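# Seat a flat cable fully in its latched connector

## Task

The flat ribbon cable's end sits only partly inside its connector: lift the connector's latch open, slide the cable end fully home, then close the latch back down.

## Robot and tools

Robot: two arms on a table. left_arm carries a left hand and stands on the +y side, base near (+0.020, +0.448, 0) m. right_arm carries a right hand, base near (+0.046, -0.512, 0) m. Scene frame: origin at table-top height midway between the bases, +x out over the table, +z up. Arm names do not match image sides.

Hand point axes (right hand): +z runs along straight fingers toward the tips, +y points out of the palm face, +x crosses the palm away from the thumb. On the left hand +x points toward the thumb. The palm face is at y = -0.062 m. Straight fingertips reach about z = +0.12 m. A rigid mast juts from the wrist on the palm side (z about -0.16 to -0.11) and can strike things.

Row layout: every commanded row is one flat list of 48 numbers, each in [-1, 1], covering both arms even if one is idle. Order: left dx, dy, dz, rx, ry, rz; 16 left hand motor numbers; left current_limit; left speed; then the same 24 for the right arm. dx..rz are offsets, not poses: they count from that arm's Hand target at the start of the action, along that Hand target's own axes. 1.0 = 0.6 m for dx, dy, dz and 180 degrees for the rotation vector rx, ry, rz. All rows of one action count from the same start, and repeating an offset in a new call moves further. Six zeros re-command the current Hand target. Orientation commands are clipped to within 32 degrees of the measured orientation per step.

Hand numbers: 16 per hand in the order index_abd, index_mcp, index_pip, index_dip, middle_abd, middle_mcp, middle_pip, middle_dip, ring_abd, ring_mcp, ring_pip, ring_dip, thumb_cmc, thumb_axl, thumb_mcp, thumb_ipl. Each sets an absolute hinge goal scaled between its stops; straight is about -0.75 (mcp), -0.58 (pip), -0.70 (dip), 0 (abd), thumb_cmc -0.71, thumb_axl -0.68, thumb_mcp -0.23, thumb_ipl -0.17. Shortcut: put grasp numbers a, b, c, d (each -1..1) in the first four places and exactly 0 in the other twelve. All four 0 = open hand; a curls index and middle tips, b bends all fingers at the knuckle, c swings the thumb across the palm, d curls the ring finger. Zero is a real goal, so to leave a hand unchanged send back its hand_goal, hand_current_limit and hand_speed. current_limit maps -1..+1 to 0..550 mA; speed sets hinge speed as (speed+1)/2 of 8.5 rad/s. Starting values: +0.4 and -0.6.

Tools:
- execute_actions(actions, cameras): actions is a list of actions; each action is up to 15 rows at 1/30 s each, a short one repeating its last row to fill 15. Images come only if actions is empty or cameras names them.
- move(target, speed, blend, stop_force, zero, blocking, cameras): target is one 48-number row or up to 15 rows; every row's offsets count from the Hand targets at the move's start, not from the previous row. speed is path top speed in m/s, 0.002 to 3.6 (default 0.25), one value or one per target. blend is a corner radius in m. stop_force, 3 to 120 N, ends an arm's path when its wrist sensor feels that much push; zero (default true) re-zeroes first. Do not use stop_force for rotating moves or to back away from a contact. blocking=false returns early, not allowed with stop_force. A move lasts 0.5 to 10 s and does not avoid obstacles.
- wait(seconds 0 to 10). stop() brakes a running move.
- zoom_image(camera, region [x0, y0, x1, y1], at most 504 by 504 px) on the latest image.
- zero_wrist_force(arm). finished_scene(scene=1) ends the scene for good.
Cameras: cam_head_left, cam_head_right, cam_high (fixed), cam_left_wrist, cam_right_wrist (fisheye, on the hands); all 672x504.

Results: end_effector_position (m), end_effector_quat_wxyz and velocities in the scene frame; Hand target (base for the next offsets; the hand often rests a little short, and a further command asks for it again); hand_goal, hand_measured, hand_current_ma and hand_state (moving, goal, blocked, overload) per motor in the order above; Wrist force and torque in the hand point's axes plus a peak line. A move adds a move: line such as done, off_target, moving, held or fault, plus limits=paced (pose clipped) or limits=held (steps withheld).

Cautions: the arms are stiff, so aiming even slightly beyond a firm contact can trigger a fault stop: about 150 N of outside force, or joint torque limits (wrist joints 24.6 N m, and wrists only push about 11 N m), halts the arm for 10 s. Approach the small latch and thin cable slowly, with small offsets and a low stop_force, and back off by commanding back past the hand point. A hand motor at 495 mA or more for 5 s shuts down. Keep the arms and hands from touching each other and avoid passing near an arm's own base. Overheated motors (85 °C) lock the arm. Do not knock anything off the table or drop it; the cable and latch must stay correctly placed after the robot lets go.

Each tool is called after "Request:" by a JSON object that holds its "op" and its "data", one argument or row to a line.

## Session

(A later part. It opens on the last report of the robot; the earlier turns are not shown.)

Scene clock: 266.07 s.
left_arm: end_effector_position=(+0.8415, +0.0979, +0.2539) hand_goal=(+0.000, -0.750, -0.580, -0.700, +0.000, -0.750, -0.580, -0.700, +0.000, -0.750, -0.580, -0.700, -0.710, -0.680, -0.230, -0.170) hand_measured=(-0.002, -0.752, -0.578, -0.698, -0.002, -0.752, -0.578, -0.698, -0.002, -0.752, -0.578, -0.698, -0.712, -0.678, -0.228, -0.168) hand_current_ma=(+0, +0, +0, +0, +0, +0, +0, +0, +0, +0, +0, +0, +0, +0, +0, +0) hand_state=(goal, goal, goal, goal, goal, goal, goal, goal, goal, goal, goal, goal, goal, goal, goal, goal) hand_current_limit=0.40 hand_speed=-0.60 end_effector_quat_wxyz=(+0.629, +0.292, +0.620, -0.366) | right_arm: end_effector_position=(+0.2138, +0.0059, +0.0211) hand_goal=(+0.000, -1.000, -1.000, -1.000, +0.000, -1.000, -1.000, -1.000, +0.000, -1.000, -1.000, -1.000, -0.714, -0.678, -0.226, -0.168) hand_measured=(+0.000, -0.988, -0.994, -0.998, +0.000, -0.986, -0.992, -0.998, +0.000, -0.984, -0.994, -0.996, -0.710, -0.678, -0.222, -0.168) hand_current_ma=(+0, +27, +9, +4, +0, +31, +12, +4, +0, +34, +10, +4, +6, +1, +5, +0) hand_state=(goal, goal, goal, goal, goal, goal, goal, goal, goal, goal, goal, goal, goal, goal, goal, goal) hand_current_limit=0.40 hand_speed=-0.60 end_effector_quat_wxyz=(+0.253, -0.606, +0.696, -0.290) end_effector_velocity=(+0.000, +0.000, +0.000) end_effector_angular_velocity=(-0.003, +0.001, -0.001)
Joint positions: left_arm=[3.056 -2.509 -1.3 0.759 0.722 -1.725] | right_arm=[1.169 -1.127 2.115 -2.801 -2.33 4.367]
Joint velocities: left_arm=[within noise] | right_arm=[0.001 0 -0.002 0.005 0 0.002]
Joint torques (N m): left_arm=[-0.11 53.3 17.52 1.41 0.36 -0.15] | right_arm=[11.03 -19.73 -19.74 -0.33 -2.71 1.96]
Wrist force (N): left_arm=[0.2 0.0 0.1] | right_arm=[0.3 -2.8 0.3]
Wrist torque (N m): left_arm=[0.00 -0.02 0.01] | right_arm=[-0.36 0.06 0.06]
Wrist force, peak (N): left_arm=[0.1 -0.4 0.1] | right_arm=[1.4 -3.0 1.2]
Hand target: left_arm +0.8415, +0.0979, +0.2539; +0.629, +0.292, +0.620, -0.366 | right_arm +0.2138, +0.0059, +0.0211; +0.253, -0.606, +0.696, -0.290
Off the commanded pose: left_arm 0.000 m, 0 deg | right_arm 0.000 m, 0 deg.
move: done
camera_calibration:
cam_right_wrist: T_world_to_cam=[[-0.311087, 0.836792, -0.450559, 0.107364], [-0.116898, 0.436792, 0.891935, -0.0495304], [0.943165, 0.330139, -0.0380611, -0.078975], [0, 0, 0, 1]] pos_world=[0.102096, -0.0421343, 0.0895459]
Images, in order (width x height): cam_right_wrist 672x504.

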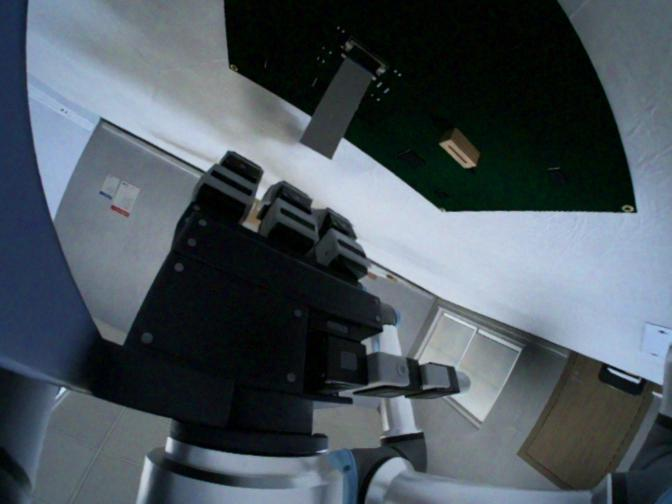

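Request:
{"op": "move", "data": {
  "target": [
    [0,0,0,0,0,0, 0,0,0,0,0,0,0,0,0,0,0,0,0,0,0,0, 0.4,-0.6, 0,-0.1178,-0.1178,0,0,0, 0,-1,-1,-1, 0,-1,-1,-1, 0,-1,-1,-1, -0.714,-0.678,-0.226,-0.168, 0.4,-0.6],
    [0,0,0,0,0,0, 0,0,0,0,0,0,0,0,0,0,0,0,0,0,0,0, 0.4,-0.6, 0.0253,-0.069,-0.164,0,-0.2868,-0.2868, 0,-1,-1,-1, 0,-1,-1,-1, 0,-1,-1,-1, -0.714,-0.678,-0.226,-0.168, 0.4,-0.6],
    [0,0,0,0,0,0, 0,0,0,0,0,0,0,0,0,0,0,0,0,0,0,0, 0.4,-0.6, 0.0253,0.0842,-0.0108,0,-0.2868,-0.2868, 0,-1,-1,-1, 0,-1,-1,-1, 0,-1,-1,-1, -0.714,-0.678,-0.226,-0.168, 0.4,-0.6]
  ],
  "blend": [0.02,0.01,0],
  "speed": [0.25,0.4,0.15],
  "cameras": ["cam_right_wrist"]
}}

Scene clock: 284.50 s.
left_arm: end_effector_position=(+0.8415, +0.0979, +0.2539) hand_goal=(+0.000, -0.750, -0.580, -0.700, +0.000, -0.750, -0.580, -0.700, +0.000, -0.750, -0.580, -0.700, -0.710, -0.680, -0.230, -0.170) hand_measured=(-0.002, -0.752, -0.578, -0.698, -0.002, -0.752, -0.578, -0.698, -0.002, -0.752, -0.578, -0.698, -0.712, -0.678, -0.228, -0.168) hand_current_ma=(+0, +0, +0, +0, +0, +0, +0, +0, +0, +0, +0, +0, +0, +0, +0, +0) hand_state=(goal, goal, goal, goal, goal, goal, goal, goal, goal, goal, goal, goal, goal, goal, goal, goal) hand_current_limit=0.40 hand_speed=-0.60 end_effector_quat_wxyz=(+0.629, +0.292, +0.620, -0.366) | right_arm: end_effector_position=(+0.1719, -0.0036, -0.0101) hand_goal=(+0.000, -1.000, -1.000, -1.000, +0.000, -1.000, -1.000, -1.000, +0.000, -1.000, -1.000, -1.000, -0.714, -0.678, -0.226, -0.168) hand_measured=(+0.000, -0.988, -0.994, -0.998, +0.000, -0.986, -0.992, -0.998, +0.000, -0.984, -0.994, -0.996, -0.710, -0.678, -0.222, -0.168) hand_current_ma=(+0, +27, +9, +4, +0, +31, +12, +4, +0, +34, +10, +4, +7, +1, +5, +0) hand_state=(goal, goal, goal, goal, goal, goal, goal, goal, goal, goal, goal, goal, goal, goal, goal, goal) hand_current_limit=0.40 hand_speed=-0.60 end_effector_quat_wxyz=(-0.374, +0.902, -0.198, +0.084)
Joint positions: left_arm=[3.056 -2.509 -1.3 0.759 0.722 -1.725] | right_arm=[0.982 -1.006 2.323 -3.67 -1.476 3.041]
Joint torques (N m): left_arm=[-0.37 52.12 17.49 1.44 0.62 -0.36] | right_arm=[10.9 -18.94 -14.71 -6.23 0.26 2.05]
Wrist force (N): left_arm=[0.1 0.1 0.3] | right_arm=[0.3 -2.8 0.0]
Wrist torque (N m): left_arm=[-0.01 -0.01 0.01] | right_arm=[-0.29 0.07 0.07]
Wrist force, peak (N): left_arm=[0.2 -0.4 -0.1] | right_arm=[0.2 -4.3 -0.5]
Hand target: left_arm +0.8415, +0.0979, +0.2539; +0.629, +0.292, +0.620, -0.366 | right_arm +0.1719, -0.0036, -0.0103; -0.374, +0.902, -0.198, +0.084
Off the commanded pose: left_arm 0.000 m, 0 deg | right_arm 0.000 m, 0 deg.
move: done
camera_calibration:
cam_right_wrist: T_world_to_cam=[[-0.889832, -0.0546448, -0.453005, 0.184423], [-0.454541, 0.0193424, 0.890516, 0.0340592], [-0.0398998, 0.998318, -0.0420498, 0.133878], [0, 0, 0, 1]] pos_world=[0.184929, -0.124234, 0.0588439]
Images, in order (width x height): cam_right_wrist 672x504.

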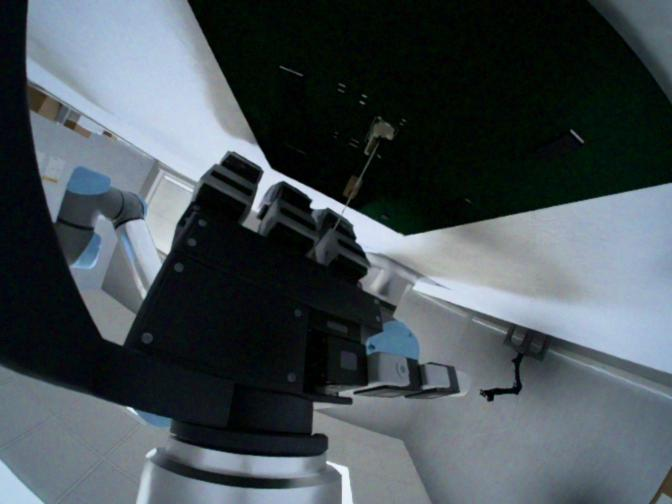

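Request:
{"op": "zoom_image", "data": {
  "camera": "cam_right_wrist",
  "region": [355, 105, 415, 165]
}}

Request:
{"op": "zoom_image", "data": {
  "camera": "cam_right_wrist",
  "region": [320, 90, 420, 240]
}}

Scaled by 8.400 from the camera's 672x504 image, which has a finer 960x720 frame.

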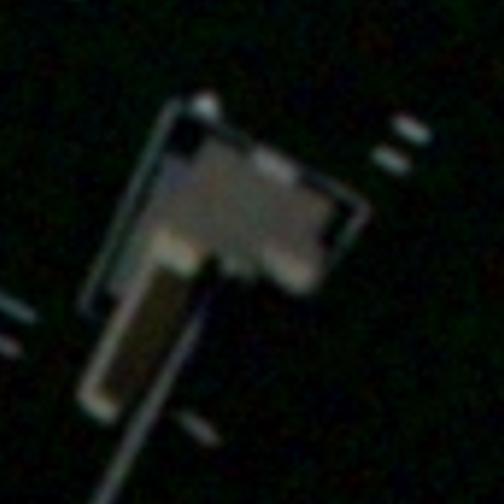

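Scaled by 3.360 from the camera's 672x504 image, which has a finer 960x720 frame.

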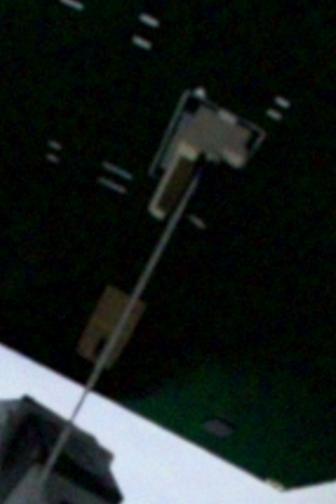

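Request:
{"op": "move", "data": {
  "target": [
    [0,0,0,0,0,0, 0,0,0,0,0,0,0,0,0,0,0,0,0,0,0,0, 0.4,-0.6, 0,-0.1768,-0.1768,0,0,0, 0,-1,-1,-1, 0,-1,-1,-1, 0,-1,-1,-1, -0.714,-0.678,-0.226,-0.168, 0.4,-0.6],
    [0,0,0,0,0,0, 0,0,0,0,0,0,0,0,0,0,0,0,0,0,0,0, 0.4,-0.6, 0.0837,-0.163,-0.3327,0,-0.3928,-0.3928, 0,0.62,0.5,0, 0,0.62,0.5,0, 0,0.62,0.5,0, -0.714,-0.678,-0.226,-0.168, 0.4,-0.6],
    [0,0,0,0,0,0, 0,0,0,0,0,0,0,0,0,0,0,0,0,0,0,0, 0.4,-0.6, 0.0837,-0.104,-0.2737,-0.0737,0.3324,0.8024, 0,0.62,0.5,0, 0,0.62,0.5,0, 0,0.62,0.5,0, -0.714,-0.678,-0.226,-0.168, 0.4,-0.6]
  ],
  "blend": [0.02,0,0],
  "speed": [0.25,0.5,0.5],
  "cameras": ["cam_right_wrist"]
}}

Scene clock: 363.63 s.
left_arm: end_effector_position=(+0.8415, +0.0979, +0.2539) hand_goal=(+0.000, -0.750, -0.580, -0.700, +0.000, -0.750, -0.580, -0.700, +0.000, -0.750, -0.580, -0.700, -0.710, -0.680, -0.230, -0.170) hand_measured=(-0.002, -0.752, -0.578, -0.698, -0.002, -0.752, -0.578, -0.698, -0.002, -0.752, -0.578, -0.698, -0.712, -0.678, -0.228, -0.168) hand_current_ma=(+0, +0, +0, +0, +0, +0, +0, +0, +0, +0, +0, +0, +0, +0, +0, +0) hand_state=(goal, goal, goal, goal, goal, goal, goal, goal, goal, goal, goal, goal, goal, goal, goal, goal) hand_current_limit=0.40 hand_speed=-0.60 end_effector_quat_wxyz=(+0.629, +0.292, +0.620, -0.366) | right_arm: end_effector_position=(+0.1865, -0.0900, +0.1501) hand_goal=(+0.000, +0.620, +0.500, +0.000, +0.000, +0.620, +0.500, +0.000, +0.000, +0.620, +0.500, +0.000, -0.714, -0.678, -0.226, -0.168) hand_measured=(+0.000, +0.604, +0.496, -0.002, +0.000, +0.602, +0.496, -0.002, +0.000, +0.600, +0.496, -0.002, -0.712, -0.678, -0.222, -0.168) hand_current_ma=(+0, -36, -4, -3, +0, -42, -5, -3, +0, -46, -4, -4, +3, +1, +5, +0) hand_state=(goal, goal, goal, goal, goal, goal, goal, goal, goal, goal, goal, goal, goal, goal, goal, goal) hand_current_limit=0.40 hand_speed=-0.60 end_effector_quat_wxyz=(+0.002, -0.001, +1.000, +0.000)
Joint positions: left_arm=[3.056 -2.509 -1.3 0.759 0.722 -1.725] | right_arm=[0.836 -1.833 2.35 -2.09 -1.574 -0.721]
Joint torques (N m): left_arm=[0.47 52.08 17.9 1.4 0.51 -0.28] | right_arm=[-10.21 -23.53 -15.01 -6.3 2.25 -2.36]
Wrist force (N): left_arm=[0.1 -0.1 0.0] | right_arm=[0.3 0.1 -0.1]
Wrist torque (N m): left_arm=[-0.01 -0.02 0.02] | right_arm=[0.18 -0.05 0.08]
Wrist force, peak (N): left_arm=[0.1 -0.3 0.2] | right_arm=[0.4 -3.7 0.3]
Hand target: left_arm +0.8415, +0.0979, +0.2539; +0.629, +0.292, +0.620, -0.366 | right_arm +0.1865, -0.0900, +0.1500; +0.002, -0.001, +1.000, +0.000
Off the commanded pose: left_arm 0.000 m, 0 deg | right_arm 0.000 m, 0 deg.
move: done
camera_calibration:
cam_right_wrist: T_world_to_cam=[[0.784408, 0.62008, -0.0142705, -0.0519903], [0.415372, -0.508085, 0.75453, -0.28968], [0.460619, -0.597787, -0.65611, 0.0825427], [0, 0, 0, 1]] pos_world=[0.123086, -0.0656012, 0.271988]
Images, in order (width x height): cam_right_wrist 672x504.

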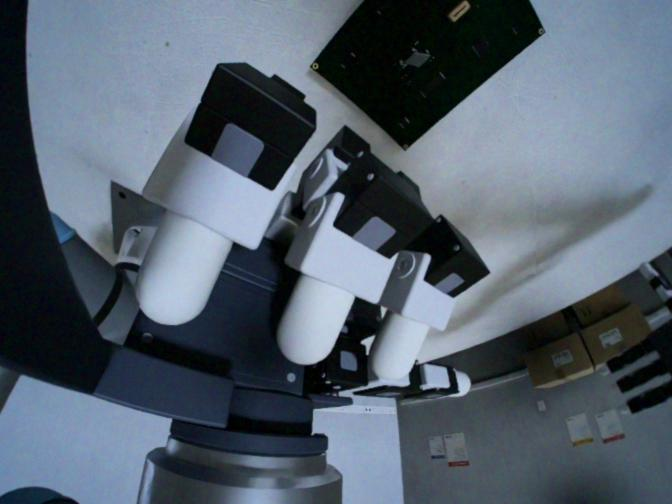

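Request:
{"op": "move", "data": {
  "target": [0,0,0,0,0,0, 0,0,0,0,0,0,0,0,0,0,0,0,0,0,0,0, 0.4,-0.6, 0,0.0133,0.1917,0,0,0, 0,0.62,0.5,0, 0,0.62,0.5,0, 0,0.62,0.5,0, -0.714,-0.678,-0.226,-0.168, 0.4,-0.6],
  "speed": 0.15,
  "cameras": ["cam_right_wrist"]
}}

Scene clock: 368.90 s.
left_arm: end_effector_position=(+0.8415, +0.0979, +0.2539) hand_goal=(+0.000, -0.750, -0.580, -0.700, +0.000, -0.750, -0.580, -0.700, +0.000, -0.750, -0.580, -0.700, -0.710, -0.680, -0.230, -0.170) hand_measured=(-0.002, -0.752, -0.578, -0.698, -0.002, -0.752, -0.578, -0.698, -0.002, -0.752, -0.578, -0.698, -0.712, -0.678, -0.228, -0.168) hand_current_ma=(+0, +0, +0, +0, +0, +0, +0, +0, +0, +0, +0, +0, +0, +0, +0, +0) hand_state=(goal, goal, goal, goal, goal, goal, goal, goal, goal, goal, goal, goal, goal, goal, goal, goal) hand_current_limit=0.40 hand_speed=-0.60 end_effector_quat_wxyz=(+0.629, +0.292, +0.620, -0.366) | right_arm: end_effector_position=(+0.1870, -0.0821, +0.0351) hand_goal=(+0.000, +0.620, +0.500, +0.000, +0.000, +0.620, +0.500, +0.000, +0.000, +0.620, +0.500, +0.000, -0.714, -0.678, -0.226, -0.168) hand_measured=(+0.000, +0.604, +0.496, -0.002, +0.000, +0.602, +0.496, -0.002, +0.000, +0.600, +0.496, -0.002, -0.712, -0.678, -0.222, -0.168) hand_current_ma=(+0, -35, -4, -3, +0, -41, -5, -3, +0, -45, -4, -4, +3, +1, +5, +0) hand_state=(goal, goal, goal, goal, goal, goal, goal, goal, goal, goal, goal, goal, goal, goal, goal, goal) hand_current_limit=0.40 hand_speed=-0.60 end_effector_quat_wxyz=(+0.002, -0.001, +1.000, +0.000)
Joint positions: left_arm=[3.056 -2.509 -1.3 0.759 0.722 -1.725] | right_arm=[0.85 -1.532 2.499 -2.54 -1.574 -0.707]
Joint torques (N m): left_arm=[-0.05 52.42 18.92 1.33 0.59 -0.64] | right_arm=[10.64 -1.88 -7.31 -5.89 2.17 1.86]
Wrist force (N): left_arm=[0.0 0.0 0.1] | right_arm=[-0.1 0.1 -0.1]
Wrist torque (N m): left_arm=[-0.01 0.00 0.00] | right_arm=[0.22 0.01 -0.17]
Wrist force, peak (N): left_arm=[0.2 -0.4 0.2] | right_arm=[0.2 0.1 -1.3]
Hand target: left_arm +0.8415, +0.0979, +0.2539; +0.629, +0.292, +0.620, -0.366 | right_arm +0.1870, -0.0821, +0.0350; +0.002, -0.001, +1.000, +0.000
Off the commanded pose: left_arm 0.000 m, 0 deg | right_arm 0.000 m, 0 deg.
move: done
camera_calibration:
cam_right_wrist: T_world_to_cam=[[0.784282, 0.620242, -0.014195, -0.0589711], [0.415495, -0.508118, 0.75444, -0.199055], [0.460723, -0.597592, -0.656215, 0.0116571], [0, 0, 0, 1]] pos_world=[0.123586, -0.057601, 0.156988]
Images, in order (width x height): cam_right_wrist 672x504.

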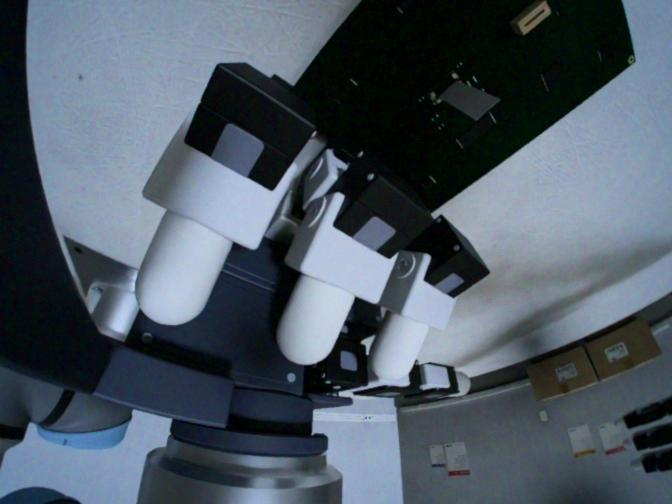

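Request:
{"op": "zoom_image", "data": {
  "camera": "cam_right_wrist",
  "region": [420, 65, 480, 125]
}}

Request:
{"op": "zoom_image", "data": {
  "camera": "cam_right_wrist",
  "region": [410, 55, 510, 155]
}}

Scaled by 8.400 from the camera's 672x504 image, which has a finer 960x720 frame.

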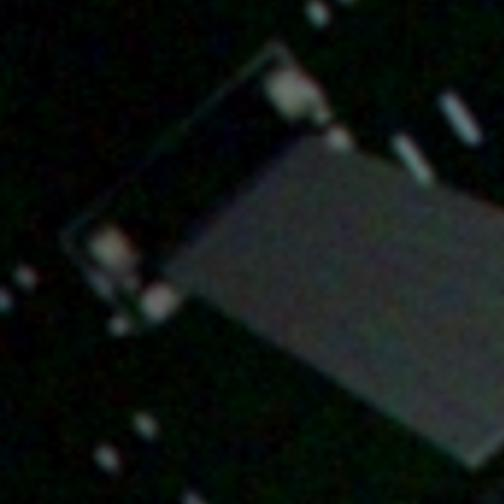

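Scaled by 5.040 from the camera's 672x504 image, which has a finer 960x720 frame.

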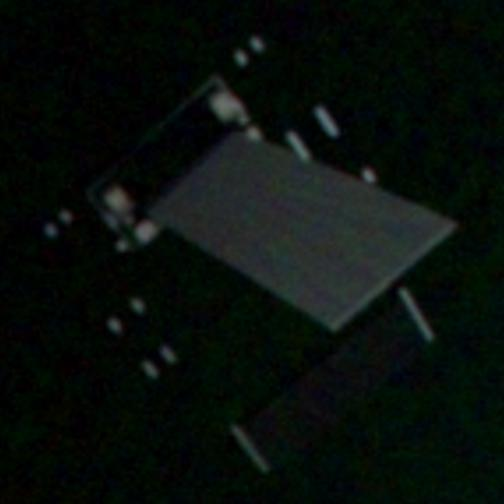

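Request:
{"op": "move", "data": {
  "target": [
    [0,0,0,0,0,0, 0,0,0,0,0,0,0,0,0,0,0,0,0,0,0,0, 0.4,-0.6, 0,0,-0.1917,0,0,0, 0,0.62,0.5,0, 0,0.62,0.5,0, 0,0.62,0.5,0, -0.714,-0.678,-0.226,-0.168, 0.4,-0.6],
    [0,0,0,0,0,0, 0,0,0,0,0,0,0,0,0,0,0,0,0,0,0,0, 0.4,-0.6, -0.0335,0.1523,-0.1583,0.2049,-0.1782,-0.4302, 0,-1,-1,-1, 0,-1,-1,-1, 0,-1,-1,-1, -0.714,-0.678,-0.226,-0.168, 0.4,-0.6],
    [0,0,0,0,0,0, 0,0,0,0,0,0,0,0,0,0,0,0,0,0,0,0, 0.4,-0.6, -0.0335,0.1523,0.0828,0.2049,-0.1782,-0.4302, 0,-1,-1,-1, 0,-1,-1,-1, 0,-1,-1,-1, -0.714,-0.678,-0.226,-0.168, 0.4,-0.6]
  ],
  "blend": [0.02,0,0],
  "speed": [0.25,0.5,0.15],
  "cameras": ["cam_right_wrist"]
}}

Scene clock: 439.40 s.
left_arm: end_effector_position=(+0.8415, +0.0979, +0.2539) hand_goal=(+0.000, -0.750, -0.580, -0.700, +0.000, -0.750, -0.580, -0.700, +0.000, -0.750, -0.580, -0.700, -0.710, -0.680, -0.230, -0.170) hand_measured=(-0.002, -0.752, -0.578, -0.698, -0.002, -0.752, -0.578, -0.698, -0.002, -0.752, -0.578, -0.698, -0.712, -0.678, -0.228, -0.168) hand_current_ma=(+0, +0, +0, +0, +0, +0, +0, +0, +0, +0, +0, +0, +0, +0, +0, +0) hand_state=(goal, goal, goal, goal, goal, goal, goal, goal, goal, goal, goal, goal, goal, goal, goal, goal) hand_current_limit=0.40 hand_speed=-0.60 end_effector_quat_wxyz=(+0.629, +0.292, +0.620, -0.366) | right_arm: end_effector_position=(+0.2071, +0.0093, -0.0145) hand_goal=(+0.000, -1.000, -1.000, -1.000, +0.000, -1.000, -1.000, -1.000, +0.000, -1.000, -1.000, -1.000, -0.714, -0.678, -0.226, -0.168) hand_measured=(+0.000, -0.980, -0.994, -0.996, +0.000, -0.978, -0.992, -0.996, +0.000, -0.976, -0.992, -0.996, -0.710, -0.678, -0.222, -0.168) hand_current_ma=(+0, +45, +10, +4, +0, +53, +14, +4, +0, +58, +12, +5, +6, +1, +6, +0) hand_state=(goal, goal, goal, goal, goal, blocked, goal, goal, goal, blocked, goal, goal, goal, goal, goal, goal) hand_current_limit=0.40 hand_speed=-0.60 end_effector_quat_wxyz=(+0.253, -0.606, +0.696, -0.290) end_effector_velocity=(+0.000, +0.001, +0.000) end_effector_angular_velocity=(+0.003, +0.000, +0.000)
Joint positions: left_arm=[3.056 -2.509 -1.3 0.759 0.722 -1.725] | right_arm=[1.184 -1.043 2.117 -2.875 -2.333 -1.896]
Joint velocities: left_arm=[within noise] | right_arm=[0 0.002 0 -0.005 0.001 0]
Joint torques (N m): left_arm=[-0.19 51.62 18.01 1.2 0.8 -0.45] | right_arm=[-9.95 -21.67 -19.26 -6.13 0.95 -2.29]
Wrist force (N): left_arm=[0.0 -0.2 0.2] | right_arm=[0.5 -2.8 0.4]
Wrist torque (N m): left_arm=[-0.04 0.01 0.01] | right_arm=[-0.37 0.05 0.26]
Wrist force, peak (N): left_arm=[0.3 -0.4 0.0] | right_arm=[0.2 -3.7 -0.2]
Hand target: left_arm +0.8415, +0.0979, +0.2539; +0.629, +0.292, +0.620, -0.366 | right_arm +0.2071, +0.0094, -0.0146; +0.253, -0.606, +0.696, -0.290
Off the commanded pose: left_arm 0.000 m, 0 deg | right_arm 0.000 m, 0 deg.
move: done
camera_calibration:
cam_right_wrist: T_world_to_cam=[[-0.311547, 0.836604, -0.450592, 0.0864784], [-0.11705, 0.436793, 0.891914, -0.0201192], [0.942994, 0.330615, -0.0381571, -0.0750889], [0, 0, 0, 1]] pos_world=[0.0953955, -0.0387346, 0.0540459]
Images, in order (width x height): cam_right_wrist 672x504.

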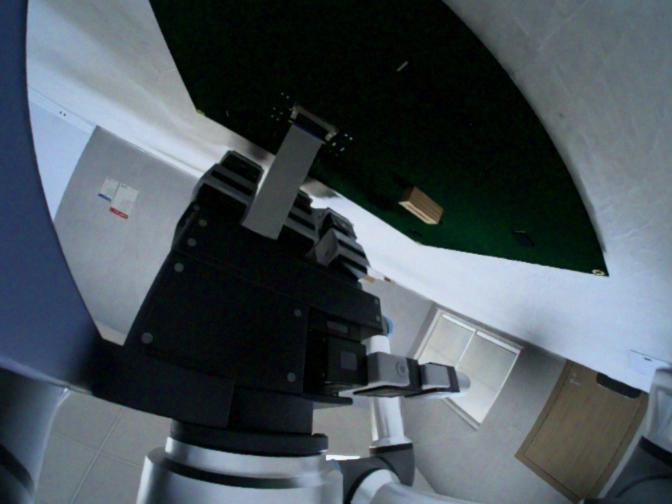

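Request:
{"op": "zoom_image", "data": {
  "camera": "cam_right_wrist",
  "region": [285, 95, 345, 155]
}}

Request:
{"op": "zoom_image", "data": {
  "camera": "cam_right_wrist",
  "region": [290, 100, 340, 145]
}}

Scaled by 8.400 from the camera's 672x504 image, which has a finer 960x720 frame.

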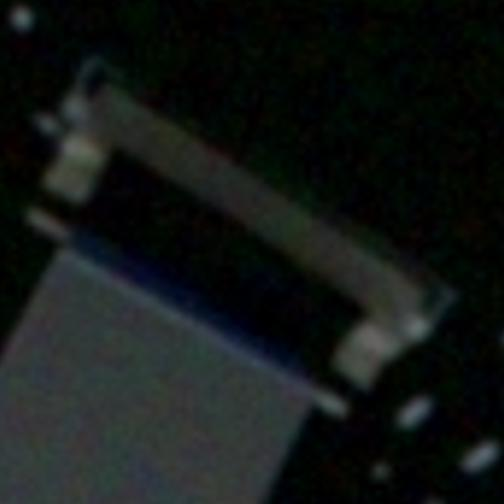

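Scaled by 10.080 from the camera's 672x504 image, which has a finer 960x720 frame.

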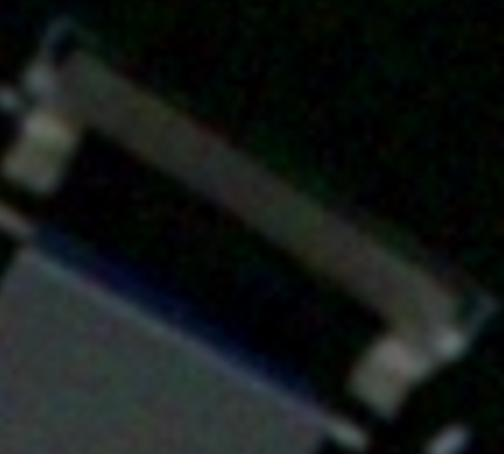

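Request:
{"op": "zoom_image", "data": {
  "camera": "cam_right_wrist",
  "region": [286, 98, 314, 126]
}}

Request:
{"op": "zoom_image", "data": {
  "camera": "cam_right_wrist",
  "region": [316, 120, 344, 148]
}}

Scaled by 18.000 from the camera's 672x504 image, which has a finer 960x720 frame.

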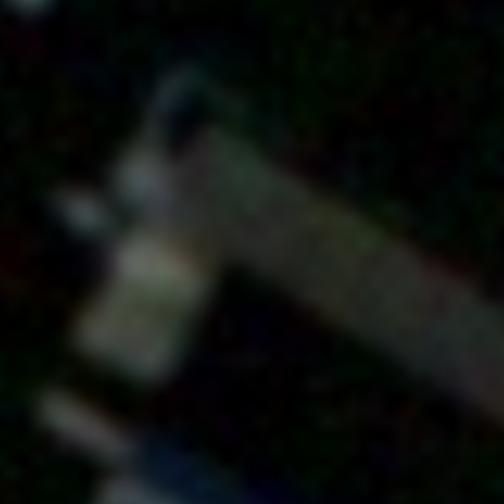

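Scaled by 18.000 from the camera's 672x504 image, which has a finer 960x720 frame.

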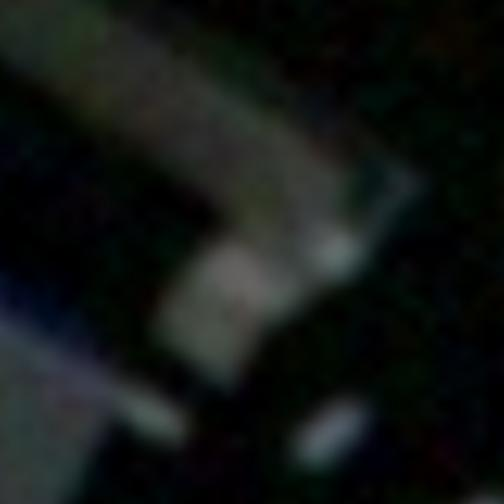

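Request:
{"op": "move", "data": {
  "target": [
    [0,0,0,0,0,0, 0,0,0,0,0,0,0,0,0,0,0,0,0,0,0,0, 0.4,-0.6, 0,-0.1296,-0.1296,0,0,0, 0,-1,-1,-1, 0,-1,-1,-1, 0,-1,-1,-1, -0.714,-0.678,-0.226,-0.168, 0.4,-0.6],
    [0,0,0,0,0,0, 0,0,0,0,0,0,0,0,0,0,0,0,0,0,0,0, 0.4,-0.6, 0.114,-0.1795,-0.0895,0.1386,-0.0377,-0.024, 0,-1,-1,-1, 0,-1,-1,-1, 0,-1,-1,-1, 0.514,-0.677,-0.112,0.049, 0.4,-0.6]
  ],
  "blend": [0.02,0],
  "speed": [0.25,0.3],
  "cameras": ["cam_right_wrist","cam_high"]
}}

Scene clock: 581.30 s.
left_arm: end_effector_position=(+0.8415, +0.0979, +0.2539) hand_goal=(+0.000, -0.750, -0.580, -0.700, +0.000, -0.750, -0.580, -0.700, +0.000, -0.750, -0.580, -0.700, -0.710, -0.680, -0.230, -0.170) hand_measured=(-0.002, -0.752, -0.578, -0.698, -0.002, -0.752, -0.578, -0.698, -0.002, -0.752, -0.578, -0.698, -0.712, -0.678, -0.228, -0.168) hand_current_ma=(+0, +0, +0, +0, +0, +0, +0, +0, +0, +0, +0, +0, +0, +0, +0, +0) hand_state=(goal, goal, goal, goal, goal, goal, goal, goal, goal, goal, goal, goal, goal, goal, goal, goal) hand_current_limit=0.40 hand_speed=-0.60 end_effector_quat_wxyz=(+0.629, +0.292, +0.620, -0.366) | right_arm: end_effector_position=(+0.2266, -0.0475, +0.0976) hand_goal=(+0.000, -1.000, -1.000, -1.000, +0.000, -1.000, -1.000, -1.000, +0.000, -1.000, -1.000, -1.000, -0.714, -0.678, -0.226, -0.168) hand_measured=(+0.000, -0.984, -0.994, -0.996, +0.000, -0.982, -0.994, -0.996, +0.000, -0.980, -0.994, -0.996, -0.706, -0.678, -0.222, -0.168) hand_current_ma=(+0, +33, +8, +4, +0, +41, +11, +4, +0, +48, +10, +5, +13, +1, +6, +0) hand_state=(goal, goal, goal, goal, goal, goal, goal, goal, goal, blocked, goal, goal, goal, goal, goal, goal) hand_current_limit=0.40 hand_speed=-0.60 end_effector_quat_wxyz=(-0.354, +0.586, -0.619, +0.386) end_effector_velocity=(+0.000, +0.000, -0.001) end_effector_angular_velocity=(-0.003, +0.002, +0.000)
Joint positions: left_arm=[3.056 -2.509 -1.3 0.759 0.722 -1.725] | right_arm=[1.227 -1.243 2.252 -3.045 -2.611 -2.114]
Joint velocities: left_arm=[within noise] | right_arm=[0 0 0 0.005 0 0.001]
Joint torques (N m): left_arm=[-0.27 50.84 18.49 1.28 0.51 -0.56] | right_arm=[-10.02 -41.99 -20.19 -0.06 0.66 2.04]
Wrist force (N): left_arm=[0.1 -0.2 0.2] | right_arm=[1.1 -3.9 1.5]
Wrist torque (N m): left_arm=[-0.03 0.00 0.01] | right_arm=[-0.63 0.04 0.15]
Wrist force, peak (N): left_arm=[0.2 -0.3 0.4] | right_arm=[0.1 -7.0 0.5]
Hand target: left_arm +0.8415, +0.0979, +0.2539; +0.629, +0.292, +0.620, -0.366 | right_arm +0.2266, -0.0475, +0.0976; -0.354, +0.586, -0.619, +0.386 (not the last commanded pose)
Off the commanded pose: left_arm 0.000 m, 0 deg | right_arm 0.018 m, 8 deg.
move: held (right_arm; a check stopped the path); path passed 1 of 2 targets; target 2's new numbers were not sent; limits=held
pose unreachable (right arm): on one or more control steps of this call, first in action 0 (counted from 0), this arm could not follow its commanded pose, so it was not sent that pose on those steps. It may still have moved: this result reports where it is.
cause: moving toward the commanded pose would bring two parts of the arm too close to each other (joints 4 (wrist 1) to 6 (wrist 3) lie between them).
camera_calibration:
cam_right_wrist: T_world_to_cam=[[-0.214268, 0.792632, -0.57081, 0.178308], [-0.413136, 0.455996, 0.788281, -0.0147866], [0.885103, 0.404726, 0.229759, -0.0799678], [0, 0, 0, 1]] pos_world=[0.102877, -0.102225, 0.13181]
Images, in order (width x height): cam_high 672x504, cam_right_wrist 672x504.

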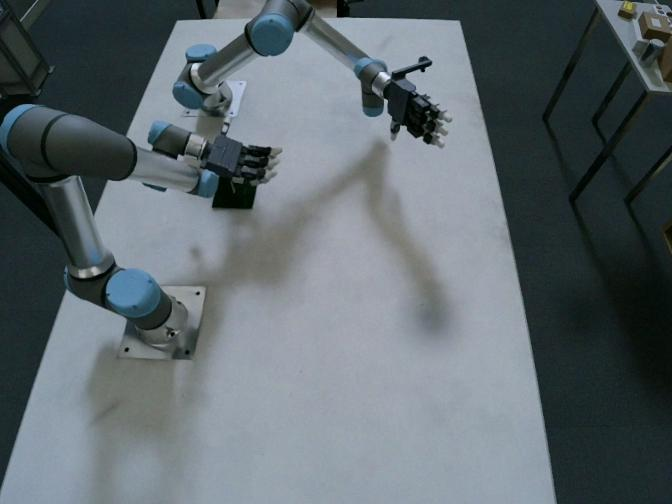

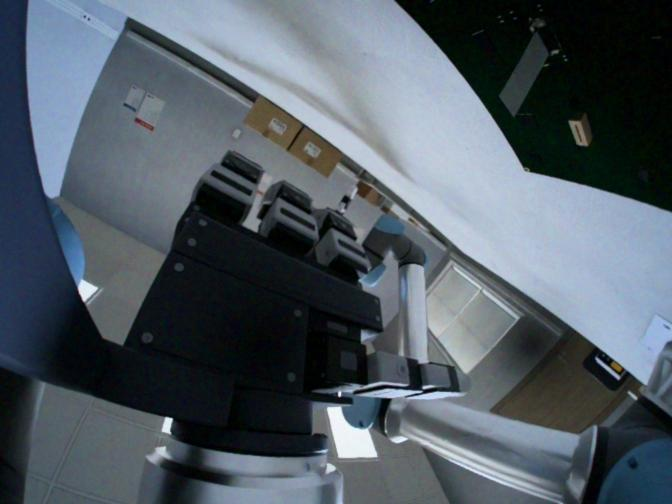

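Request:
{"op": "execute_actions", "data": {
  "actions": []
}}

Scene clock: 607.97 s.
left_arm: end_effector_position=(+0.8415, +0.0979, +0.2539) hand_goal=(+0.000, -0.750, -0.580, -0.700, +0.000, -0.750, -0.580, -0.700, +0.000, -0.750, -0.580, -0.700, -0.710, -0.680, -0.230, -0.170) hand_measured=(-0.002, -0.752, -0.578, -0.698, -0.002, -0.752, -0.578, -0.698, -0.002, -0.752, -0.578, -0.698, -0.712, -0.678, -0.228, -0.168) hand_current_ma=(+0, +0, +0, +0, +0, +0, +0, +0, +0, +0, +0, +0, +0, +0, +0, +0) hand_state=(goal, goal, goal, goal, goal, goal, goal, goal, goal, goal, goal, goal, goal, goal, goal, goal) hand_current_limit=0.40 hand_speed=-0.60 end_effector_quat_wxyz=(+0.629, +0.292, +0.620, -0.366) | right_arm: end_effector_position=(+0.2266, -0.0475, +0.0976) hand_goal=(+0.000, -1.000, -1.000, -1.000, +0.000, -1.000, -1.000, -1.000, +0.000, -1.000, -1.000, -1.000, -0.714, -0.678, -0.226, -0.168) hand_measured=(+0.000, -0.984, -0.994, -0.996, +0.000, -0.982, -0.994, -0.996, +0.000, -0.980, -0.994, -0.996, -0.706, -0.678, -0.222, -0.168) hand_current_ma=(+0, +33, +8, +4, +0, +41, +11, +4, +0, +48, +10, +5, +13, +1, +6, +0) hand_state=(goal, goal, goal, goal, goal, goal, goal, goal, goal, blocked, goal, goal, goal, goal, goal, goal) hand_current_limit=0.40 hand_speed=-0.60 end_effector_quat_wxyz=(-0.354, +0.586, -0.619, +0.386)
Joint positions: left_arm=[3.056 -2.509 -1.3 0.759 0.722 -1.725] | right_arm=[1.227 -1.243 2.252 -3.044 -2.611 -2.113]
Joint velocities: within noise
Joint torques (N m): left_arm=[-1.13 50.91 18.76 1.28 0.68 -0.6] | right_arm=[-9.89 -42.42 -20.67 -0.38 0.71 2.05]
Motor temperatures (°C): left_arm=[24 26 24 34 31 35] | right_arm=[26 26 27 30 31 33]
Wrist force (N): left_arm=[0.1 -0.1 0.1] | right_arm=[1.1 -3.8 1.5]
Wrist torque (N m): left_arm=[-0.01 -0.01 0.01] | right_arm=[-0.63 0.04 0.16]
Wrist force, peak (N): left_arm=[0.3 -0.3 0.0] | right_arm=[0.9 -4.0 1.5]
Hand target: left_arm +0.8415, +0.0979, +0.2539; +0.629, +0.292, +0.620, -0.366 | right_arm +0.2266, -0.0475, +0.0976; -0.354, +0.586, -0.619, +0.386 (not the last commanded pose)
Off the commanded pose: left_arm 0.000 m, 0 deg | right_arm 0.018 m, 8 deg.
camera_calibration:
cam_right_wrist: T_world_to_cam=[[-0.214285, 0.792601, -0.570846, 0.178211], [-0.413038, 0.456072, 0.788288, -0.0148767], [0.885145, 0.404699, 0.229645, -0.0799115], [0, 0, 0, 1]] pos_world=[0.102777, -0.102125, 0.131809]

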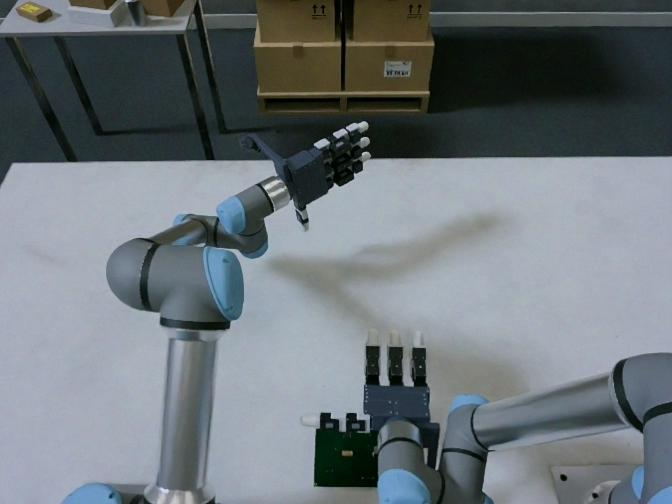

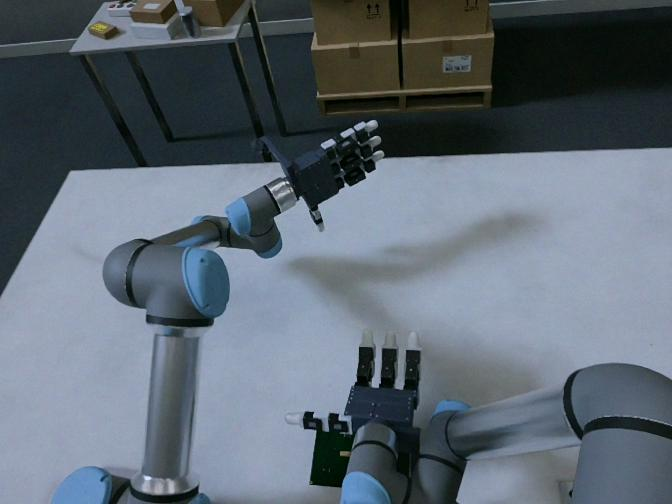

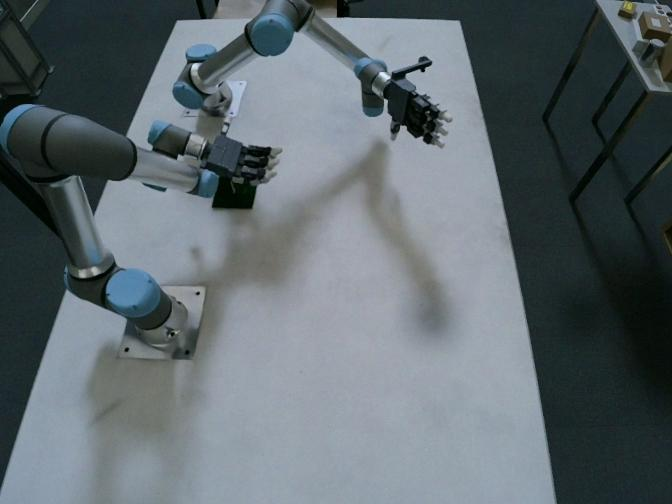

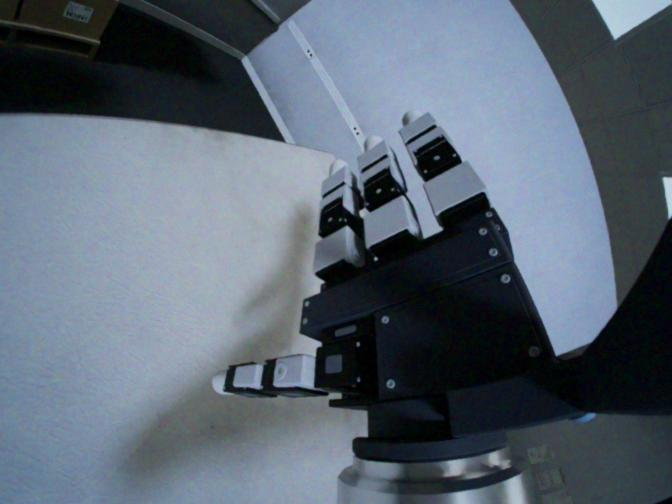

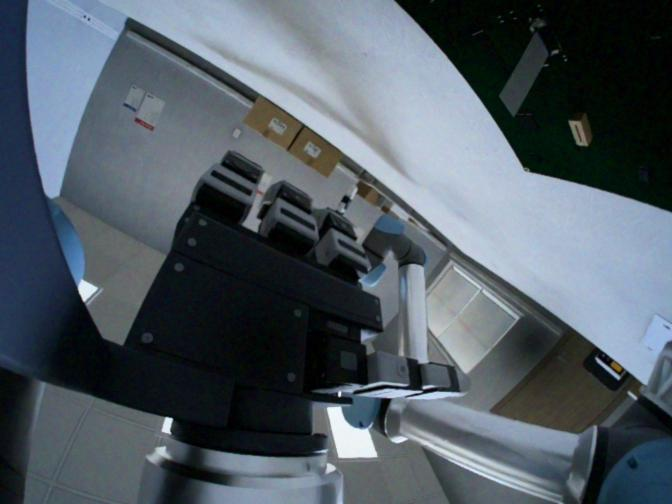

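Request:
{"op": "move", "data": {
  "target": [
    [0,0,0,0,0,0,0,0,0,0,0,0,0,0,0,0,0,0,0,0,0,0,0.4,-0.6,0.0036,-0.2268,-0.1149,-0.0424,0.0389,0.0644,0,-1,-1,-1,0,-1,-1,-1,0,-1,-1,-1,-0.714,-0.678,-0.226,-0.168,0.4,-0.6],
    [0,0,0,0,0,0,0,0,0,0,0,0,0,0,0,0,0,0,0,0,0,0,0.4,-0.6,-0.1246,-0.1668,-0.2372,-0.2824,0.2590,0.4290,0,-0.75,-0.58,-0.70,0,0.62,0.5,0,0,0.62,0.5,0,-0.714,-0.678,-0.226,-0.168,0.4,-0.4]
  ],
  "speed": 0.25,
  "cameras": ["cam_right_wrist"]
}}

Scene clock: 651.40 s.
left_arm: end_effector_position=(+0.8415, +0.0979, +0.2539) hand_goal=(+0.000, -0.750, -0.580, -0.700, +0.000, -0.750, -0.580, -0.700, +0.000, -0.750, -0.580, -0.700, -0.710, -0.680, -0.230, -0.170) hand_measured=(-0.002, -0.752, -0.578, -0.698, -0.002, -0.752, -0.578, -0.698, -0.002, -0.752, -0.578, -0.698, -0.712, -0.678, -0.228, -0.168) hand_current_ma=(+0, +0, +0, +0, +0, +0, +0, +0, +0, +0, +0, +0, +0, +0, +0, +0) hand_state=(goal, goal, goal, goal, goal, goal, goal, goal, goal, goal, goal, goal, goal, goal, goal, goal) hand_current_limit=0.40 hand_speed=-0.60 end_effector_quat_wxyz=(+0.629, +0.292, +0.620, -0.366) | right_arm: end_effector_position=(+0.1500, +0.0345, +0.2501) hand_goal=(+0.000, -0.750, -0.580, -0.700, +0.000, +0.620, +0.500, +0.000, +0.000, +0.620, +0.500, +0.000, -0.714, -0.678, -0.226, -0.168) hand_measured=(+0.000, -0.750, -0.582, -0.702, +0.000, +0.600, +0.496, -0.002, +0.000, +0.600, +0.496, -0.002, -0.712, -0.678, -0.222, -0.168) hand_current_ma=(+0, +0, -3, -3, +0, -46, -5, -3, +0, -50, -4, -4, +3, +1, +6, +0) hand_state=(goal, goal, goal, goal, goal, goal, goal, goal, goal, blocked, goal, goal, goal, goal, goal, goal) hand_current_limit=0.40 hand_speed=-0.40 end_effector_quat_wxyz=(+0.000, +0.000, +1.000, +0.000)
Joint positions: left_arm=[3.056 -2.509 -1.3 0.759 0.722 -1.725] | right_arm=[1.091 -1.637 1.913 -1.846 -1.571 -0.464]
Joint torques (N m): left_arm=[0.06 51.81 18.28 1.48 0.64 -0.58] | right_arm=[-7.06 -33.38 -16.31 -5.71 2.1 1.97]
Wrist force (N): left_arm=[0.0 0.0 0.1] | right_arm=[-0.5 -0.1 -0.2]
Wrist torque (N m): left_arm=[0.00 0.00 0.00] | right_arm=[0.14 0.08 -0.18]
Wrist force, peak (N): left_arm=[0.2 -0.1 0.4] | right_arm=[0.2 -4.7 0.3]
Hand target: left_arm +0.8415, +0.0979, +0.2539; +0.629, +0.292, +0.620, -0.366 | right_arm +0.1500, +0.0345, +0.2501; +0.000, +0.000, +1.000, +0.000
Off the commanded pose: left_arm 0.000 m, 0 deg | right_arm 0.000 m, 0 deg.
move: done
camera_calibration:
cam_right_wrist: T_world_to_cam=[[0.785738, 0.618304, -0.0177691, -0.0984159], [0.417284, -0.50864, 0.753099, -0.286522], [0.456606, -0.599154, -0.657667, 0.240476], [0, 0, 0, 1]] pos_world=[0.0870872, 0.0591967, 0.372184]
Images, in order (width x height): cam_right_wrist 672x504.

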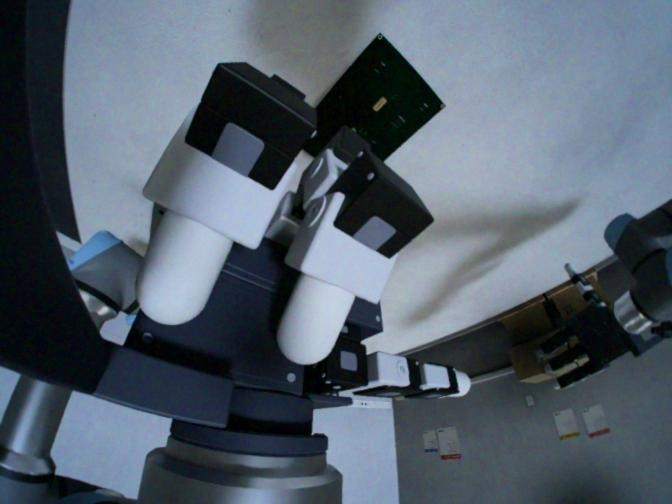

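Request:
{"op": "move", "data": {
  "target": [
    [0,0,0,0,0,0,0,0,0,0,0,0,0,0,0,0,0,0,0,0,0,0,0.4,-0.6,0,0,0,0,0,0,0,-0.75,-0.58,-0.70,0,-1,-1,-1,0,-1,-1,-1,-0.714,-0.678,-0.226,-0.168,0.4,-0.4],
    [0,0,0,0,0,0,0,0,0,0,0,0,0,0,0,0,0,0,0,0,0,0,0.4,-0.6,0.0133,0,0.1167,0,0,0,0,-0.75,-0.58,-0.70,0,-1,-1,-1,0,-1,-1,-1,-0.714,-0.678,-0.226,-0.168,0.4,-0.4]
  ],
  "speed": 0.15,
  "cameras": ["cam_right_wrist"]
}}

Request:
{"op": "zoom_image", "data": {
  "camera": "cam_right_wrist",
  "region": [240, 0, 480, 180]
}}

Scene clock: 681.07 s.
left_arm: end_effector_position=(+0.8415, +0.0979, +0.2539) hand_goal=(+0.000, -0.750, -0.580, -0.700, +0.000, -0.750, -0.580, -0.700, +0.000, -0.750, -0.580, -0.700, -0.710, -0.680, -0.230, -0.170) hand_measured=(-0.002, -0.752, -0.578, -0.698, -0.002, -0.752, -0.578, -0.698, -0.002, -0.752, -0.578, -0.698, -0.712, -0.678, -0.228, -0.168) hand_current_ma=(+0, +0, +0, +0, +0, +0, +0, +0, +0, +0, +0, +0, +0, +0, +0, +0) hand_state=(goal, goal, goal, goal, goal, goal, goal, goal, goal, goal, goal, goal, goal, goal, goal, goal) hand_current_limit=0.40 hand_speed=-0.60 end_effector_quat_wxyz=(+0.629, +0.292, +0.620, -0.366) | right_arm: end_effector_position=(+0.1420, +0.0344, +0.1801) hand_goal=(+0.000, -0.750, -0.580, -0.700, +0.000, -1.000, -1.000, -1.000, +0.000, -1.000, -1.000, -1.000, -0.714, -0.678, -0.226, -0.168) hand_measured=(+0.000, -0.750, -0.582, -0.702, +0.000, -0.988, -0.994, -0.996, +0.000, -0.986, -0.994, -0.996, -0.712, -0.678, -0.222, -0.168) hand_current_ma=(+0, +0, -3, -3, +0, +26, +10, +4, +0, +29, +9, +5, +3, +1, +6, +0) hand_state=(goal, goal, goal, goal, goal, goal, goal, goal, goal, goal, goal, goal, goal, goal, goal, goal) hand_current_limit=0.40 hand_speed=-0.40 end_effector_quat_wxyz=(+0.000, +0.000, +1.000, +0.000)
Joint positions: left_arm=[3.056 -2.509 -1.3 0.759 0.722 -1.725] | right_arm=[1.107 -1.575 2.045 -2.04 -1.571 -0.448]
Joint torques (N m): left_arm=[-1.35 51.54 18.12 1.4 0.64 -0.74] | right_arm=[11.2 -7.21 -14.51 -5.52 0.09 1.84]
Wrist force (N): left_arm=[0.1 0.1 0.1] | right_arm=[-0.1 -0.1 -0.3]
Wrist torque (N m): left_arm=[0.00 -0.01 0.01] | right_arm=[-0.03 0.01 -0.15]
Wrist force, peak (N): left_arm=[0.3 -0.1 0.3] | right_arm=[-0.4 0.0 -1.1]
Hand target: left_arm +0.8415, +0.0979, +0.2539; +0.629, +0.292, +0.620, -0.366 | right_arm +0.1420, +0.0345, +0.1800; +0.000, +0.000, +1.000, +0.000
Off the commanded pose: left_arm 0.000 m, 0 deg | right_arm 0.000 m, 0 deg.
move: done
camera_calibration:
cam_right_wrist: T_world_to_cam=[[0.785712, 0.618336, -0.0178154, -0.0933746], [0.417333, -0.508602, 0.753099, -0.23064], [0.456607, -0.599154, -0.657666, 0.198053], [0, 0, 0, 1]] pos_world=[0.0791871, 0.0590968, 0.302284]
Images, in order (width x height): cam_right_wrist 672x504.

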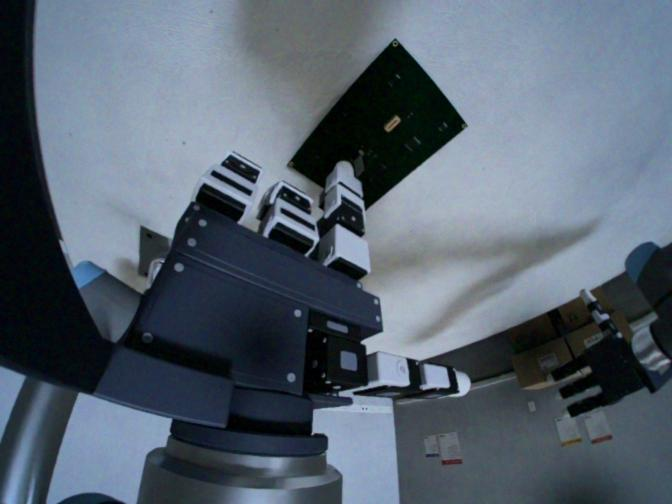

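Scaled by 2.100 from the camera's 672x504 image, which has a finer 960x720 frame.

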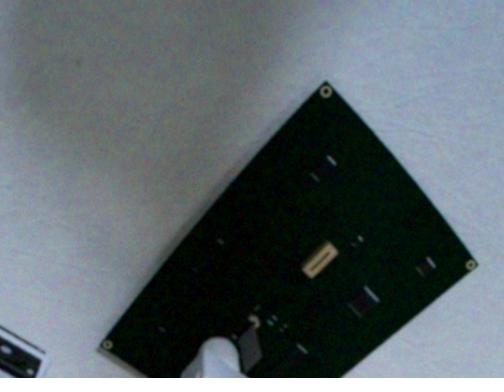

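Request:
{"op": "move", "data": {
  "target": [0,0,0,0,0,0,0,0,0,0,0,0,0,0,0,0,0,0,0,0,0,0,0.4,-0.6,0,0,0.0667,0,0,0,0,-0.75,-0.58,-0.70,0,-1,-1,-1,0,-1,-1,-1,-0.714,-0.678,-0.226,-0.168,0.4,-0.4],
  "speed": 0.1
}}

Request:
{"op": "move", "data": {
  "target": [0,0,0,0,0,0,0,0,0,0,0,0,0,0,0,0,0,0,0,0,0,0,0.4,-0.6,0,0,0.02,0,0,0,0,-0.75,-0.58,-0.70,0,-1,-1,-1,0,-1,-1,-1,-0.714,-0.678,-0.226,-0.168,0.4,-0.4],
  "speed": 0.006,
  "stop_force": 3,
  "cameras": ["cam_right_wrist"]
}}

Request:
{"op": "zoom_image", "data": {
  "camera": "cam_right_wrist",
  "region": [300, 110, 420, 230]
}}

Scene clock: 689.20 s.
left_arm: end_effector_position=(+0.8415, +0.0979, +0.2539) hand_goal=(+0.000, -0.750, -0.580, -0.700, +0.000, -0.750, -0.580, -0.700, +0.000, -0.750, -0.580, -0.700, -0.710, -0.680, -0.230, -0.170) hand_measured=(-0.002, -0.752, -0.578, -0.698, -0.002, -0.752, -0.578, -0.698, -0.002, -0.752, -0.578, -0.698, -0.712, -0.678, -0.228, -0.168) hand_current_ma=(+0, +0, +0, +0, +0, +0, +0, +0, +0, +0, +0, +0, +0, +0, +0, +0) hand_state=(goal, goal, goal, goal, goal, goal, goal, goal, goal, goal, goal, goal, goal, goal, goal, goal) hand_current_limit=0.40 hand_speed=-0.60 end_effector_quat_wxyz=(+0.629, +0.292, +0.620, -0.366) | right_arm: end_effector_position=(+0.1420, +0.0344, +0.1401) hand_goal=(+0.000, -0.750, -0.580, -0.700, +0.000, -1.000, -1.000, -1.000, +0.000, -1.000, -1.000, -1.000, -0.714, -0.678, -0.226, -0.168) hand_measured=(+0.000, -0.750, -0.582, -0.702, +0.000, -0.988, -0.994, -0.996, +0.000, -0.986, -0.994, -0.996, -0.712, -0.678, -0.222, -0.168) hand_current_ma=(+0, +0, -3, -3, +0, +26, +10, +4, +0, +29, +9, +5, +3, +1, +6, +0) hand_state=(goal, goal, goal, goal, goal, goal, goal, goal, goal, goal, goal, goal, goal, goal, goal, goal) hand_current_limit=0.40 hand_speed=-0.40 end_effector_quat_wxyz=(+0.000, +0.000, +1.000, +0.000)
Joint positions: left_arm=[3.056 -2.509 -1.3 0.759 0.722 -1.725] | right_arm=[1.107 -1.521 2.107 -2.157 -1.571 -0.448]
Joint torques (N m): left_arm=[-0.13 52.25 18.17 1.3 0.6 -0.72] | right_arm=[-7.41 -8.98 -13.16 -5.91 0.76 -1.78]
Wrist force (N): left_arm=[0.0 -0.1 0.2] | right_arm=[-0.3 0.1 -0.3]
Wrist torque (N m): left_arm=[-0.03 0.01 0.00] | right_arm=[0.02 0.04 -0.17]
Wrist force, peak (N): left_arm=[0.3 -0.3 0.2] | right_arm=[-0.4 0.2 -0.6]
Hand target: left_arm +0.8415, +0.0979, +0.2539; +0.629, +0.292, +0.620, -0.366 | right_arm +0.1420, +0.0344, +0.1400; +0.000, +0.000, +1.000, +0.000
Off the commanded pose: left_arm 0.000 m, 0 deg | right_arm 0.000 m, 0 deg.
move: done

Scene clock: 692.07 s.
left_arm: end_effector_position=(+0.8415, +0.0979, +0.2539) hand_goal=(+0.000, -0.750, -0.580, -0.700, +0.000, -0.750, -0.580, -0.700, +0.000, -0.750, -0.580, -0.700, -0.710, -0.680, -0.230, -0.170) hand_measured=(-0.002, -0.752, -0.578, -0.698, -0.002, -0.752, -0.578, -0.698, -0.002, -0.752, -0.578, -0.698, -0.712, -0.678, -0.228, -0.168) hand_current_ma=(+0, +0, +0, +0, +0, +0, +0, +0, +0, +0, +0, +0, +0, +0, +0, +0) hand_state=(goal, goal, goal, goal, goal, goal, goal, goal, goal, goal, goal, goal, goal, goal, goal, goal) hand_current_limit=0.40 hand_speed=-0.60 end_effector_quat_wxyz=(+0.629, +0.292, +0.620, -0.366) | right_arm: end_effector_position=(+0.1420, +0.0344, +0.1305) hand_goal=(+0.000, -0.750, -0.580, -0.700, +0.000, -1.000, -1.000, -1.000, +0.000, -1.000, -1.000, -1.000, -0.714, -0.678, -0.226, -0.168) hand_measured=(+0.000, -0.750, -0.582, -0.702, +0.000, -0.988, -0.994, -0.996, +0.000, -0.986, -0.994, -0.996, -0.712, -0.678, -0.222, -0.168) hand_current_ma=(+0, +0, -3, -3, +0, +26, +10, +4, +0, +29, +9, +5, +3, +1, +6, +0) hand_state=(goal, goal, goal, goal, goal, goal, goal, goal, goal, goal, goal, goal, goal, goal, goal, goal) hand_current_limit=0.40 hand_speed=-0.40 end_effector_quat_wxyz=(+0.000, +0.000, +1.000, +0.000)
Joint positions: left_arm=[3.056 -2.509 -1.3 0.759 0.722 -1.725] | right_arm=[1.107 -1.506 2.121 -2.185 -1.571 -0.448]
Joint torques (N m): left_arm=[-1 51.95 17.84 1.53 0.96 -0.69] | right_arm=[-7.87 -34.65 -24.18 0.27 1.78 -1.46]
Wrist force (N): left_arm=[0.1 -0.1 0.1] | right_arm=[-0.2 -0.3 -4.6]
Wrist torque (N m): left_arm=[-0.02 0.00 0.01] | right_arm=[0.34 -0.06 -0.17]
Wrist force, peak (N): left_arm=[0.3 -0.3 0.2] | right_arm=[-0.1 0.0 -7.3]
Hand target: left_arm +0.8415, +0.0979, +0.2539; +0.629, +0.292, +0.620, -0.366 | right_arm +0.1420, +0.0344, +0.1305; +0.000, +0.000, +1.000, +0.000 (not the last commanded pose)
Off the commanded pose: left_arm 0.000 m, 0 deg | right_arm 0.003 m, 0 deg.
move: contact (right_arm)
camera_calibration:
cam_right_wrist: T_world_to_cam=[[0.785738, 0.618304, -0.0177691, -0.0942701], [0.417284, -0.50864, 0.753099, -0.193281], [0.456606, -0.599154, -0.657667, 0.165432], [0, 0, 0, 1]] pos_world=[0.0791872, 0.0590967, 0.252684]
Images, in order (width x height): cam_right_wrist 672x504.

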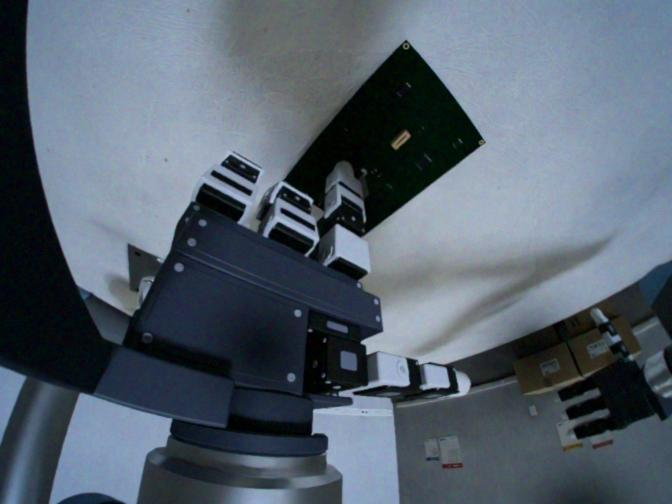

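Scaled by 4.200 from the camera's 672x504 image, which has a finer 960x720 frame.

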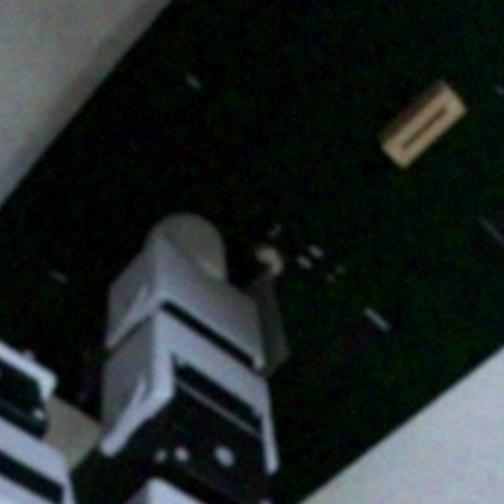

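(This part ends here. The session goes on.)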